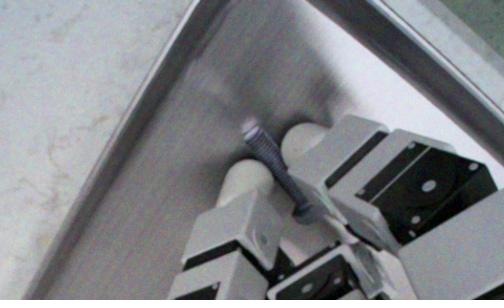

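Request:
execute_actions(actions=[[[0,0,0.08,0,0,0,0.754,-0.5,0.576,0.696,0.95,0,0.95,0.95,0.754,0.5,0.576,0.696,0.714,0.678,0.226,0.168,0.4,-0.9,0,0,0,0,0,0,0.754,0,0.576,0.696,0.754,0,0.576,0.696,0.754,0,0.576,0.696,0.714,0.678,0.226,0.168,0.4,-0.6]],[[0,0,0.11,0,0,0,0.754,-0.5,0.576,0.696,0.95,0,0.95,0.95,0.754,0.5,0.576,0.696,0.714,0.678,0.226,0.168,0.4,-0.9,0,0,0,0,0,0,0.754,0,0.576,0.696,0.754,0,0.576,0.696,0.754,0,0.576,0.696,0.714,0.678,0.226,0.168,0.4,-0.6]],[[0.05,0,0.08,0,0,0,0.754,-0.5,0.576,0.696,0.95,0,0.95,0.95,0.754,0.5,0.576,0.696,0.714,0.678,0.226,0.168,0.4,-0.9,0,0,0,0,0,0,0.754,0,0.576,0.696,0.754,0,0.576,0.696,0.754,0,0.576,0.696,0.714,0.678,0.226,0.168,0.4,-0.6]],[[0.1673,0.0519,0,0,0,0.0922,0.754,-0.5,0.576,0.696,0.95,0,0.95,0.95,0.754,0.5,0.576,0.696,0.714,0.678,0.226,0.168,0.4,-0.9,0,0,0,0,0,0,0.754,0,0.576,0.696,0.754,0,0.576,0.696,0.754,0,0.576,0.696,0.714,0.678,0.226,0.168,0.4,-0.6]],[[0.1673,0.0519,0,0,0,0.0922,0.754,-0.5,0.576,0.696,0.95,0,0.95,0.95,0.754,0.5,0.576,0.696,0.714,0.678,0.226,0.168,0.4,-0.9,0,0,0,0,0,0,0.754,0,0.576,0.696,0.754,0,0.576,0.696,0.754,0,0.576,0.696,0.714,0.678,0.226,0.168,0.4,-0.6]],[[0.1673,0.0519,0,0,0,0.0922,0.754,-0.5,0.576,0.696,0.95,0,0.95,0.95,0.754,0.5,0.576,0.696,0.714,0.678,0.226,0.168,0.4,-0.9,0,0,0,0,0,0,0.754,0,0.576,0.696,0.754,0,0.576,0.696,0.754,0,0.576,0.696,0.714,0.678,0.226,0.168,0.4,-0.6]],[[0.1673,0.0519,0,0,0,0.0922,0.754,-0.5,0.576,0.696,0.95,0,0.95,0.95,0.754,0.5,0.576,0.696,0.714,0.678,0.226,0.168,0.4,-0.9,0,0,0,0,0,0,0.754,0,0.576,0.696,0.754,0,0.576,0.696,0.754,0,0.576,0.696,0.714,0.678,0.226,0.168,0.4,-0.6]],[[0.1673,0.0519,0,0,0,0.0922,0.754,-0.5,0.576,0.696,0.95,0,0.95,0.95,0.754,0.5,0.576,0.696,0.714,0.678,0.226,0.168,0.4,-0.9,0,0,0,0,0,0,0.754,0,0.576,0.696,0.754,0,0.576,0.696,0.754,0,0.576,0.696,0.714,0.678,0.226,0.168,0.4,-0.6]],[[0.1673,0.0519,0,0,0,0.0922,0.754,-0.5,0.576,0.696,0.95,0,0.95,0.95,0.754,0.5,0.576,0.696,0.714,0.678,0.226,0.168,0.4,-0.9,0,0,0,0,0,0,0.754,0,0.576,0.696,0.754,0,0.576,0.696,0.754,0,0.576,0.696,0.714,0.678,0.226,0.168,0.4,-0.6]]], cameras=["cam_left_wrist","cam_high"])

Request:
zoom_image(camera="cam_left_wrist", region=[140, 0, 640, 300])

Scene clock: 271.60 s.
left_arm: end_effector_position=(+0.5122, -0.2760, +0.2607) hand_goal=(+0.754, -0.500, +0.576, +0.696, +0.950, +0.000, +0.950, +0.950, +0.754, +0.500, +0.576, +0.696, +0.714, +0.678, +0.226, +0.168) hand_measured=(+0.742, -0.400, +0.568, +0.694, +0.950, -0.006, +0.948, +0.948, +0.756, +0.384, +0.578, +0.698, +0.714, +0.678, +0.222, +0.168) hand_current_ma=(-4, +145, -2, +0, +0, -1, +0, +0, +0, -193, +0, +0, +0, +0, -1, +0) hand_state=(goal, blocked, goal, goal, goal, goal, goal, goal, goal, blocked, goal, goal, goal, goal, goal, goal) hand_current_limit=0.40 hand_speed=-0.90 end_effector_quat_wxyz=(-0.017, +0.768, +0.640, -0.005) | right_arm: end_effector_position=(+0.7107, -0.2612, +0.2835) hand_goal=(+0.754, +0.000, +0.576, +0.696, +0.754, +0.000, +0.576, +0.696, +0.754, +0.000, +0.576, +0.696, +0.714, +0.678, +0.226, +0.168) hand_measured=(+0.750, +0.000, +0.576, +0.696, +0.748, +0.000, +0.576, +0.696, +0.748, +0.000, +0.576, +0.696, +0.708, +0.678, +0.226, +0.168) hand_current_ma=(-22, +0, +3, +0, -26, +0, +3, +0, -26, +0, +3, +0, -21, -3, -1, -1) hand_state=(goal, goal, goal, goal, goal, goal, goal, goal, goal, goal, goal, goal, goal, goal, goal, goal) hand_current_limit=0.40 hand_speed=-0.60 end_effector_quat_wxyz=(-0.477, +0.764, +0.031, +0.433)
Joint positions: left_arm=[-0.587 1.698 1.733 -1.641 0 -0.405] | right_arm=[-0.551 2.018 2.026 -0.882 -1.346 1.502]
Joint torques (N m): left_arm=[0.03 -14.68 13.12 -0.31 0.05 -0.02] | right_arm=[0.21 -20.13 10.85 1.47 -1.14 -0.04]
Heat: left arm: hottest elbow 36 °C; right arm: hottest elbow 39 °C.
Hand target: left_arm +0.5185, -0.2806, +0.2807; +0.000, +0.765, +0.643, +0.000 | right_arm +0.7133, -0.2627, +0.3070; -0.468, +0.761, +0.045, +0.447
Off the commanded pose: left_arm 0.022 m, 2 deg | right_arm 0.024 m, 3 deg.
Step readings (end_effector_position of left_arm | right_arm):
0: (-0.1131, -0.4685, +0.1314) | (+0.7107, -0.2612, +0.2835)
1: (-0.1124, -0.4659, +0.1315) | (+0.7107, -0.2612, +0.2835)
2: (-0.1115, -0.4620, +0.1326) | (+0.7107, -0.2612, +0.2835)
4: (-0.1097, -0.4556, +0.1370) | (+0.7107, -0.2612, +0.2835)
8: (-0.1090, -0.4533, +0.1432) | (+0.7107, -0.2612, +0.2835)
15: (-0.1092, -0.4537, +0.1439) | (+0.7107, -0.2612, +0.2835)
16: (-0.1085, -0.4513, +0.1466) | (+0.7107, -0.2612, +0.2835)
17: (-0.1075, -0.4476, +0.1517) | (+0.7107, -0.2612, +0.2835)
19: (-0.1073, -0.4471, +0.1744) | (+0.7107, -0.2612, +0.2835)
23: (-0.1107, -0.4592, +0.2184) | (+0.7107, -0.2612, +0.2835)
30: (-0.1112, -0.4611, +0.2272) | (+0.7107, -0.2612, +0.2835)
31: (-0.1082, -0.4590, +0.2280) | (+0.7107, -0.2612, +0.2835)
32: (-0.1057, -0.4557, +0.2306) | (+0.7107, -0.2612, +0.2835)
34: (-0.0926, -0.4542, +0.2417) | (+0.7107, -0.2612, +0.2835)
38: (-0.0780, -0.4603, +0.2611) | (+0.7107, -0.2612, +0.2835)
45: (-0.0783, -0.4603, +0.2634) | (+0.7107, -0.2612, +0.2835)
46: (-0.0719, -0.4589, +0.2629) | (+0.7107, -0.2612, +0.2835)
47: (-0.0629, -0.4553, +0.2616) | (+0.7107, -0.2612, +0.2835)
49: (-0.0247, -0.4457, +0.2629) | (+0.7107, -0.2612, +0.2835)
53: (+0.0248, -0.4354, +0.2776) | (+0.7107, -0.2612, +0.2835)
60: (+0.0194, -0.4345, +0.2802) | (+0.7107, -0.2612, +0.2835)
61: (+0.0230, -0.4329, +0.2792) | (+0.7107, -0.2612, +0.2835)
62: (+0.0342, -0.4293, +0.2777) | (+0.7107, -0.2612, +0.2835)
64: (+0.0762, -0.4179, +0.2758) | (+0.7107, -0.2612, +0.2835)
68: (+0.1270, -0.4032, +0.2767) | (+0.7107, -0.2612, +0.2835)
75: (+0.1195, -0.4054, +0.2765) | (+0.7107, -0.2612, +0.2835)
76: (+0.1232, -0.4041, +0.2764) | (+0.7107, -0.2612, +0.2835)
77: (+0.1348, -0.4000, +0.2761) | (+0.7107, -0.2612, +0.2835)
79: (+0.1769, -0.3829, +0.2763) | (+0.7107, -0.2612, +0.2835)
83: (+0.2236, -0.3587, +0.2740) | (+0.7107, -0.2612, +0.2835)
90: (+0.2144, -0.3653, +0.2708) | (+0.7107, -0.2612, +0.2835)
91: (+0.2182, -0.3638, +0.2705) | (+0.7107, -0.2612, +0.2835)
92: (+0.2295, -0.3592, +0.2708) | (+0.7107, -0.2612, +0.2835)
94: (+0.2704, -0.3416, +0.2708) | (+0.7107, -0.2612, +0.2835)
98: (+0.3183, -0.3226, +0.2642) | (+0.7107, -0.2612, +0.2835)
105: (+0.3111, -0.3325, +0.2591) | (+0.7107, -0.2612, +0.2835)
106: (+0.3146, -0.3313, +0.2597) | (+0.7107, -0.2612, +0.2835)
107: (+0.3256, -0.3287, +0.2627) | (+0.7107, -0.2612, +0.2835)
109: (+0.3658, -0.3159, +0.2699) | (+0.7107, -0.2612, +0.2835)
113: (+0.4175, -0.2954, +0.2697) | (+0.7107, -0.2612, +0.2835)
120: (+0.4139, -0.3035, +0.2624) | (+0.7107, -0.2612, +0.2835)
121: (+0.4166, -0.3030, +0.2629) | (+0.7107, -0.2612, +0.2835)
122: (+0.4266, -0.3023, +0.2670) | (+0.7107, -0.2612, +0.2835)
124: (+0.4655, -0.2952, +0.2766) | (+0.7107, -0.2612, +0.2835)
128: (+0.5178, -0.2721, +0.2740) | (+0.7107, -0.2612, +0.2835)
135: (+0.5153, -0.2711, +0.2608) | (+0.7107, -0.2612, +0.2835)
camera_calibration:
cam_left_wrist: T_world_to_cam=[[-0.760048, -0.64931, 0.0269156, 0.169819], [-0.414939, 0.516749, 0.748863, 0.117132], [-0.500153, 0.558003, -0.662178, 0.709277], [0, 0, 0, 1]] pos_world=[0.53242, -0.346042, 0.377381]
Images, in order (width x height): cam_high 672x504, cam_left_wrist 672x504.

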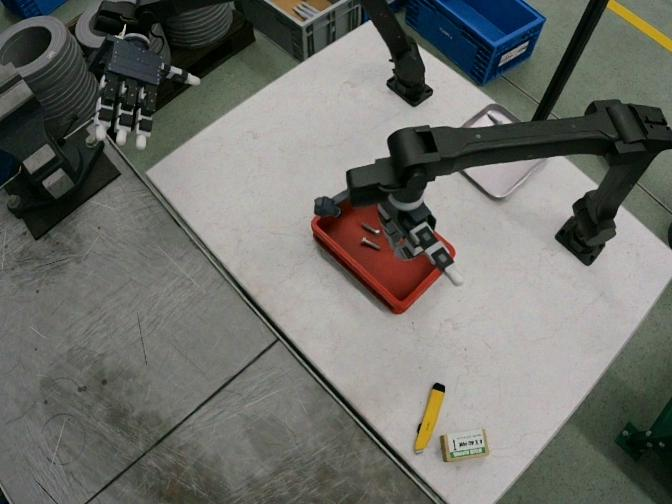

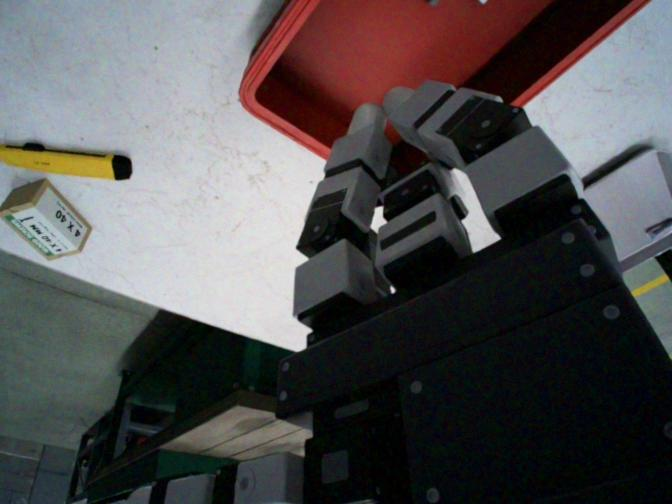

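Scaled by 1.008 from the camera's 672x504 image, which has a finer 960x720 frame.

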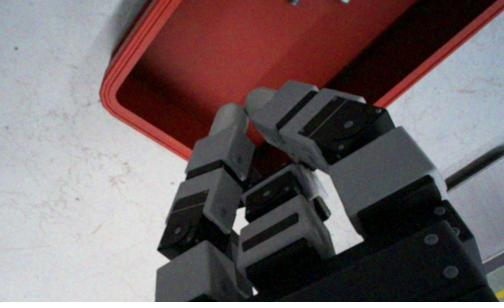

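Request:
execute_actions(actions=[[[-0.174,-0.0496,0,0,0,-0.0922,0.754,-0.27,0.576,0.696,0.95,0,0.95,0.95,0.754,0.27,0.576,0.696,0.714,0.678,0.226,0.168,0.4,-0.7,0,0,0,0,0,0,0.754,0,0.576,0.696,0.754,0,0.576,0.696,0.754,0,0.576,0.696,0.714,0.678,0.226,0.168,0.4,-0.6]],[[-0.174,-0.0496,0,0,0,-0.0922,0.754,-0.27,0.576,0.696,0.95,0,0.95,0.95,0.754,0.27,0.576,0.696,0.714,0.678,0.226,0.168,0.4,-0.7,0,0,0,0,0,0,0.754,0,0.576,0.696,0.754,0,0.576,0.696,0.754,0,0.576,0.696,0.714,0.678,0.226,0.168,0.4,-0.6]],[[-0.174,-0.0496,0,0,0,-0.0922,0.754,-0.27,0.576,0.696,0.95,0,0.95,0.95,0.754,0.27,0.576,0.696,0.714,0.678,0.226,0.168,0.4,-0.7,0,0,0,0,0,0,0.754,0,0.576,0.696,0.754,0,0.576,0.696,0.754,0,0.576,0.696,0.714,0.678,0.226,0.168,0.4,-0.6]],[[-0.174,-0.0496,0,0,0,-0.0922,0.754,-0.27,0.576,0.696,0.95,0,0.95,0.95,0.754,0.27,0.576,0.696,0.714,0.678,0.226,0.168,0.4,-0.7,0,0,0,0,0,0,0.754,0,0.576,0.696,0.754,0,0.576,0.696,0.754,0,0.576,0.696,0.714,0.678,0.226,0.168,0.4,-0.6]],[[-0.174,-0.0496,-0.056,0,0,-0.0922,0.754,-0.27,0.576,0.696,0.95,0,0.95,0.95,0.754,0.27,0.576,0.696,0.714,0.678,0.226,0.168,0.4,-0.7,0,0,0,0,0,0,0.754,0,0.576,0.696,0.754,0,0.576,0.696,0.754,0,0.576,0.696,0.714,0.678,0.226,0.168,0.4,-0.6]],[[-0.174,-0.0496,-0.056,0,0,-0.0922,0.754,-0.27,0.576,0.696,0.95,0,0.95,0.95,0.754,0.27,0.576,0.696,0.714,0.678,0.226,0.168,0.4,-0.7,0,0,0,0,0,0,0.754,0,0.576,0.696,0.754,0,0.576,0.696,0.754,0,0.576,0.696,0.714,0.678,0.226,0.168,0.4,-0.6]]], cameras=["cam_left_wrist","cam_high"])

Request:
zoom_image(camera="cam_left_wrist", region=[200, 0, 620, 240])

Scene clock: 286.03 s.
left_arm: end_effector_position=(-0.1058, -0.4505, +0.1977) hand_goal=(+0.754, -0.270, +0.576, +0.696, +0.950, +0.000, +0.950, +0.950, +0.754, +0.270, +0.576, +0.696, +0.714, +0.678, +0.226, +0.168) hand_measured=(+0.752, -0.268, +0.574, +0.694, +0.946, +0.002, +0.948, +0.948, +0.754, +0.270, +0.576, +0.698, +0.714, +0.678, +0.222, +0.168) hand_current_ma=(+0, +0, +0, +0, -1, +0, +0, +0, +0, +0, +0, +0, +0, +0, -1, +0) hand_state=(goal, goal, goal, goal, goal, goal, goal, goal, goal, goal, goal, goal, goal, goal, goal, goal) hand_current_limit=0.40 hand_speed=-0.70 end_effector_quat_wxyz=(-0.019, +0.986, -0.165, +0.001) | right_arm: end_effector_position=(+0.7107, -0.2612, +0.2835) hand_goal=(+0.754, +0.000, +0.576, +0.696, +0.754, +0.000, +0.576, +0.696, +0.754, +0.000, +0.576, +0.696, +0.714, +0.678, +0.226, +0.168) hand_measured=(+0.750, +0.000, +0.576, +0.696, +0.748, +0.000, +0.576, +0.696, +0.748, +0.000, +0.576, +0.696, +0.708, +0.678, +0.226, +0.168) hand_current_ma=(-22, +0, +3, +0, -26, +0, +3, +0, -26, +0, +3, +0, -21, -3, -1, -1) hand_state=(goal, goal, goal, goal, goal, goal, goal, goal, goal, goal, goal, goal, goal, goal, goal, goal) hand_current_limit=0.40 hand_speed=-0.60 end_effector_quat_wxyz=(-0.477, +0.764, +0.031, +0.433)
Joint positions: left_arm=[-1.837 1.362 1.186 -1.434 0.001 0.065] | right_arm=[-0.551 2.018 2.026 -0.882 -1.346 1.502]
Joint torques (N m): left_arm=[0.32 -10.23 11.4 0.35 -0.01 0.24] | right_arm=[0.21 -20.13 10.85 1.46 -1.13 -0.04]
Heat: left arm: hottest elbow 37 °C; right arm: hottest elbow 39 °C.
Hand target: left_arm -0.1078, -0.4593, +0.2135; +0.000, +0.986, -0.169, +0.000 | right_arm +0.7133, -0.2627, +0.3070; -0.468, +0.761, +0.045, +0.447
Off the commanded pose: left_arm 0.018 m, 2 deg | right_arm 0.024 m, 3 deg.
Step readings (end_effector_position of left_arm | right_arm):
0: (+0.5122, -0.2760, +0.2607) | (+0.7107, -0.2612, +0.2835)
1: (+0.5062, -0.2787, +0.2576) | (+0.7107, -0.2612, +0.2835)
2: (+0.4950, -0.2786, +0.2536) | (+0.7107, -0.2612, +0.2835)
4: (+0.4558, -0.2821, +0.2460) | (+0.7107, -0.2612, +0.2835)
8: (+0.4068, -0.3095, +0.2705) | (+0.7107, -0.2612, +0.2835)
15: (+0.4049, -0.3079, +0.2825) | (+0.7107, -0.2612, +0.2835)
16: (+0.4002, -0.3090, +0.2789) | (+0.7107, -0.2612, +0.2835)
17: (+0.3902, -0.3092, +0.2738) | (+0.7107, -0.2612, +0.2835)
19: (+0.3528, -0.3159, +0.2628) | (+0.7107, -0.2612, +0.2835)
23: (+0.3019, -0.3411, +0.2723) | (+0.7107, -0.2612, +0.2835)
30: (+0.3039, -0.3375, +0.2775) | (+0.7107, -0.2612, +0.2835)
31: (+0.3002, -0.3380, +0.2761) | (+0.7107, -0.2612, +0.2835)
32: (+0.2886, -0.3409, +0.2728) | (+0.7107, -0.2612, +0.2835)
34: (+0.2495, -0.3524, +0.2681) | (+0.7107, -0.2612, +0.2835)
38: (+0.1958, -0.3725, +0.2759) | (+0.7107, -0.2612, +0.2835)
45: (+0.2023, -0.3686, +0.2775) | (+0.7107, -0.2612, +0.2835)
46: (+0.1989, -0.3696, +0.2771) | (+0.7107, -0.2612, +0.2835)
47: (+0.1859, -0.3736, +0.2764) | (+0.7107, -0.2612, +0.2835)
49: (+0.1438, -0.3872, +0.2754) | (+0.7107, -0.2612, +0.2835)
53: (+0.0890, -0.4018, +0.2760) | (+0.7107, -0.2612, +0.2835)
60: (+0.0990, -0.3995, +0.2762) | (+0.7107, -0.2612, +0.2835)
61: (+0.0956, -0.4010, +0.2746) | (+0.7107, -0.2612, +0.2835)
62: (+0.0819, -0.4060, +0.2714) | (+0.7107, -0.2612, +0.2835)
64: (+0.0378, -0.4138, +0.2607) | (+0.7107, -0.2612, +0.2835)
68: (-0.0163, -0.4225, +0.2473) | (+0.7107, -0.2612, +0.2835)
75: (-0.0043, -0.4246, +0.2445) | (+0.7107, -0.2612, +0.2835)
76: (-0.0078, -0.4265, +0.2437) | (+0.7107, -0.2612, +0.2835)
77: (-0.0219, -0.4324, +0.2433) | (+0.7107, -0.2612, +0.2835)
79: (-0.0646, -0.4409, +0.2357) | (+0.7107, -0.2612, +0.2835)
83: (-0.1173, -0.4452, +0.2068) | (+0.7107, -0.2612, +0.2835)
90: (-0.1068, -0.4502, +0.1977) | (+0.7107, -0.2612, +0.2835)
camera_calibration:
cam_left_wrist: T_world_to_cam=[[-0.52884, 0.847578, 0.0440391, 0.283958], [0.583964, 0.325725, 0.743565, 0.0186984], [0.615885, 0.418944, -0.667211, 0.512257], [0, 0, 0, 1]] pos_world=[-0.176242, -0.461375, 0.315375]
Images, in order (width x height): cam_high 672x504, cam_left_wrist 672x504.

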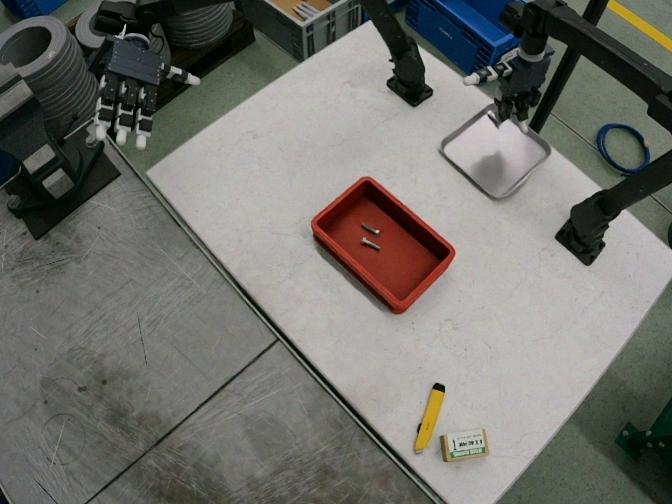

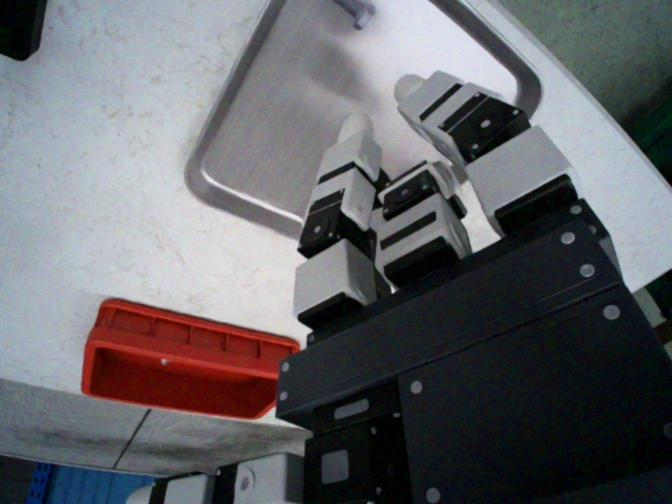

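Scaled by 1.200 from the camera's 672x504 image, which has a finer 960x720 frame.

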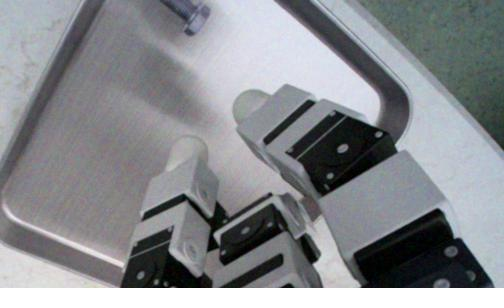

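Request:
execute_actions(actions=[[[-0.0087,-0.0545,0,0,0,0.0556,0.754,-0.27,0.576,0.696,0.95,0,0.95,0.95,0.754,0.27,0.576,0.696,0.714,0.678,0.226,0.168,0.4,-0.7,0,0,0,0,0,0,0.754,0,0.576,0.696,0.754,0,0.576,0.696,0.754,0,0.576,0.696,0.714,0.678,0.226,0.168,0.4,-0.6]]], cameras=["cam_left_wrist"])

Request:
zoom_image(camera="cam_left_wrist", region=[200, 0, 620, 240])

Scene clock: 297.43 s.
left_arm: end_effector_position=(-0.1078, -0.4787, +0.1977) hand_goal=(+0.754, -0.270, +0.576, +0.696, +0.950, +0.000, +0.950, +0.950, +0.754, +0.270, +0.576, +0.696, +0.714, +0.678, +0.226, +0.168) hand_measured=(+0.754, -0.268, +0.574, +0.694, +0.946, +0.002, +0.948, +0.948, +0.754, +0.270, +0.576, +0.698, +0.714, +0.678, +0.222, +0.168) hand_current_ma=(+0, +0, +0, +0, -1, +0, +0, +0, +0, +0, +0, +0, +0, +0, -1, +0) hand_state=(goal, goal, goal, goal, goal, goal, goal, goal, goal, goal, goal, goal, goal, goal, goal, goal) hand_current_limit=0.40 hand_speed=-0.70 end_effector_quat_wxyz=(-0.017, +0.996, -0.085, +0.002) | right_arm: end_effector_position=(+0.7107, -0.2612, +0.2835) hand_goal=(+0.754, +0.000, +0.576, +0.696, +0.754, +0.000, +0.576, +0.696, +0.754, +0.000, +0.576, +0.696, +0.714, +0.678, +0.226, +0.168) hand_measured=(+0.750, +0.000, +0.576, +0.696, +0.748, +0.000, +0.576, +0.696, +0.748, +0.000, +0.576, +0.696, +0.708, +0.678, +0.226, +0.168) hand_current_ma=(-22, +0, +3, +0, -26, +0, +3, +0, -26, +0, +3, +0, -21, -3, -1, -1) hand_state=(goal, goal, goal, goal, goal, goal, goal, goal, goal, goal, goal, goal, goal, goal, goal, goal) hand_current_limit=0.40 hand_speed=-0.60 end_effector_quat_wxyz=(-0.477, +0.764, +0.031, +0.433)
Joint positions: left_arm=[-1.856 1.441 1.265 -1.429 0.004 -0.114] | right_arm=[-0.551 2.018 2.026 -0.882 -1.346 1.502]
Joint torques (N m): left_arm=[-0.32 -10.17 12.98 0.17 -0.09 -0.03] | right_arm=[0.21 -20.19 10.85 1.46 -1.14 -0.04]
Heat: left arm: hottest elbow 38 °C; right arm: hottest elbow 39 °C.
Hand target: left_arm -0.1130, -0.4919, +0.2135; +0.000, +0.997, -0.083, +0.000 | right_arm +0.7133, -0.2627, +0.3070; -0.468, +0.761, +0.045, +0.447
Off the commanded pose: left_arm 0.021 m, 2 deg | right_arm 0.024 m, 3 deg.
Step readings (end_effector_position of left_arm | right_arm):
0: (-0.1059, -0.4505, +0.1977) | (+0.7107, -0.2612, +0.2835)
1: (-0.1054, -0.4518, +0.1980) | (+0.7107, -0.2612, +0.2835)
2: (-0.1050, -0.4558, +0.1993) | (+0.7107, -0.2612, +0.2835)
4: (-0.1074, -0.4679, +0.2015) | (+0.7107, -0.2612, +0.2835)
8: (-0.1103, -0.4790, +0.1991) | (+0.7107, -0.2612, +0.2835)
15: (-0.1085, -0.4788, +0.1977) | (+0.7107, -0.2612, +0.2835)
camera_calibration:
cam_left_wrist: T_world_to_cam=[[-0.657682, 0.752303, 0.0386652, 0.248394], [0.522091, 0.418222, 0.743311, 0.0667942], [0.543024, 0.509049, -0.667827, 0.560667], [0, 0, 0, 1]] pos_world=[-0.175964, -0.500209, 0.315175]
Images, in order (width x height): cam_left_wrist 672x504.

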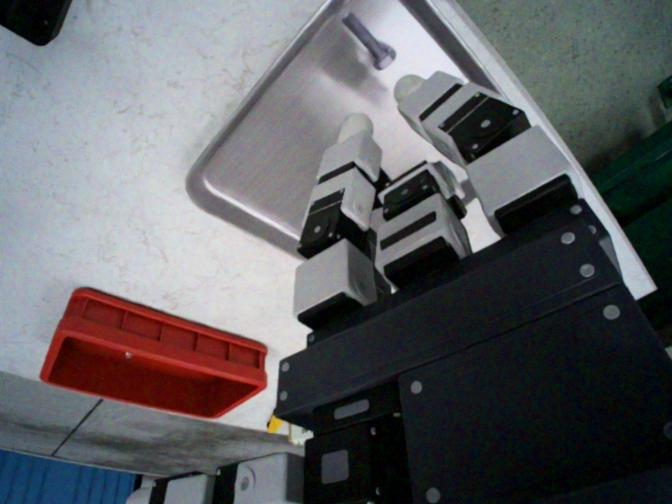

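Scaled by 1.200 from the camera's 672x504 image, which has a finer 960x720 frame.

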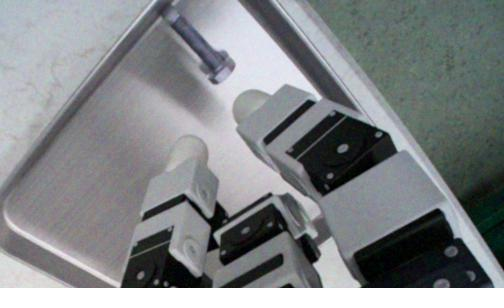

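Request:
execute_actions(actions=[[[-0.0042,0.0057,-0.075,0,0,0.029,0.754,-0.2,0.576,0.696,0.95,0,0.95,0.95,0.754,0.315,0.576,0.696,0.714,0.678,0.226,0.168,0.4,-0.7,0,0,0,0,0,0,0.754,0,0.576,0.696,0.754,0,0.576,0.696,0.754,0,0.576,0.696,0.714,0.678,0.226,0.168,0.4,-0.6]],[[0.005,0,-0.04,0,0,0,0.754,-0.2,0.576,0.696,0.95,0,0.95,0.95,0.754,0.315,0.576,0.696,0.714,0.678,0.226,0.168,0.4,-0.7,0,0,0,0,0,0,0.754,0,0.576,0.696,0.754,0,0.576,0.696,0.754,0,0.576,0.696,0.714,0.678,0.226,0.168,0.4,-0.6]]], cameras=["cam_left_wrist"])

Request:
zoom_image(camera="cam_left_wrist", region=[200, 0, 536, 200])

Scene clock: 318.40 s.
left_arm: end_effector_position=(-0.1141, -0.4856, +0.1483) hand_goal=(+0.754, -0.200, +0.576, +0.696, +0.950, +0.000, +0.950, +0.950, +0.754, +0.316, +0.576, +0.696, +0.714, +0.678, +0.226, +0.168) hand_measured=(+0.754, -0.202, +0.574, +0.694, +0.946, +0.002, +0.948, +0.948, +0.754, +0.310, +0.576, +0.698, +0.714, +0.678, +0.222, +0.168) hand_current_ma=(+0, +0, +0, +0, +0, +0, +0, +0, +0, -1, +0, +0, +0, +0, -1, +0) hand_state=(goal, goal, goal, goal, goal, goal, goal, goal, goal, goal, goal, goal, goal, goal, goal, goal) hand_current_limit=0.40 hand_speed=-0.70 end_effector_quat_wxyz=(+0.000, +0.999, -0.043, -0.001) | right_arm: end_effector_position=(+0.7107, -0.2612, +0.2835) hand_goal=(+0.754, +0.000, +0.576, +0.696, +0.754, +0.000, +0.576, +0.696, +0.754, +0.000, +0.576, +0.696, +0.714, +0.678, +0.226, +0.168) hand_measured=(+0.750, +0.000, +0.576, +0.696, +0.748, +0.000, +0.576, +0.696, +0.748, +0.000, +0.576, +0.696, +0.708, +0.678, +0.226, +0.168) hand_current_ma=(-22, +0, +3, +0, -26, +0, +3, +0, -26, +0, +3, +0, -21, -3, -1, -1) hand_state=(goal, goal, goal, goal, goal, goal, goal, goal, goal, goal, goal, goal, goal, goal, goal, goal) hand_current_limit=0.40 hand_speed=-0.60 end_effector_quat_wxyz=(-0.477, +0.764, +0.031, +0.433)
Joint positions: left_arm=[-1.883 1.482 1.169 -1.257 0.002 -0.226] | right_arm=[-0.551 2.018 2.026 -0.882 -1.346 1.502]
Joint torques (N m): left_arm=[0.26 -10.46 8.81 0.68 -0.07 0] | right_arm=[0.21 -20.19 10.85 1.47 -1.13 -0.04]
Heat: left arm: hottest elbow 40 °C; right arm: hottest elbow 39 °C.
Hand target: left_arm -0.1125, -0.4886, +0.1445; +0.000, +0.999, -0.037, +0.000 | right_arm +0.7133, -0.2627, +0.3070; -0.468, +0.761, +0.045, +0.447
Off the commanded pose: left_arm 0.005 m, 1 deg | right_arm 0.024 m, 3 deg.
Step readings (end_effector_position of left_arm | right_arm):
0: (-0.1078, -0.4787, +0.1977) | (+0.7107, -0.2612, +0.2835)
1: (-0.1082, -0.4799, +0.1964) | (+0.7107, -0.2612, +0.2835)
2: (-0.1097, -0.4833, +0.1947) | (+0.7107, -0.2612, +0.2835)
4: (-0.1119, -0.4870, +0.1863) | (+0.7107, -0.2612, +0.2835)
8: (-0.1143, -0.4865, +0.1727) | (+0.7107, -0.2612, +0.2835)
15: (-0.1145, -0.4866, +0.1712) | (+0.7107, -0.2612, +0.2835)
16: (-0.1146, -0.4870, +0.1696) | (+0.7107, -0.2612, +0.2835)
17: (-0.1151, -0.4887, +0.1677) | (+0.7107, -0.2612, +0.2835)
19: (-0.1149, -0.4880, +0.1593) | (+0.7107, -0.2612, +0.2835)
23: (-0.1138, -0.4846, +0.1487) | (+0.7107, -0.2612, +0.2835)
30: (-0.1141, -0.4856, +0.1483) | (+0.7107, -0.2612, +0.2835)
camera_calibration:
cam_left_wrist: T_world_to_cam=[[-0.719579, 0.69414, 0.0193579, 0.218868], [0.488442, 0.486134, 0.724636, 0.141572], [0.493589, 0.530889, -0.688859, 0.542624], [0, 0, 0, 1]] pos_world=[-0.17949, -0.508821, 0.266966]
Images, in order (width x height): cam_left_wrist 672x504.

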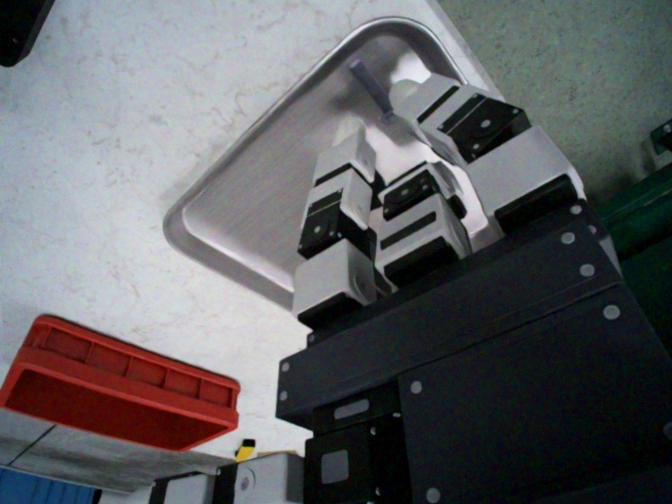

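Scaled by 1.500 from the camera's 672x504 image, which has a finer 960x720 frame.

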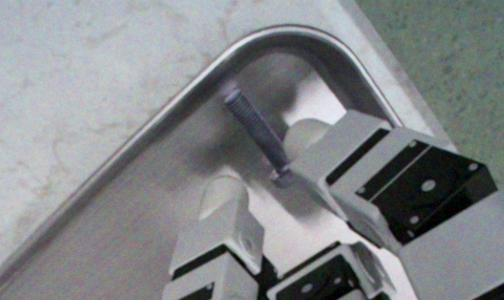

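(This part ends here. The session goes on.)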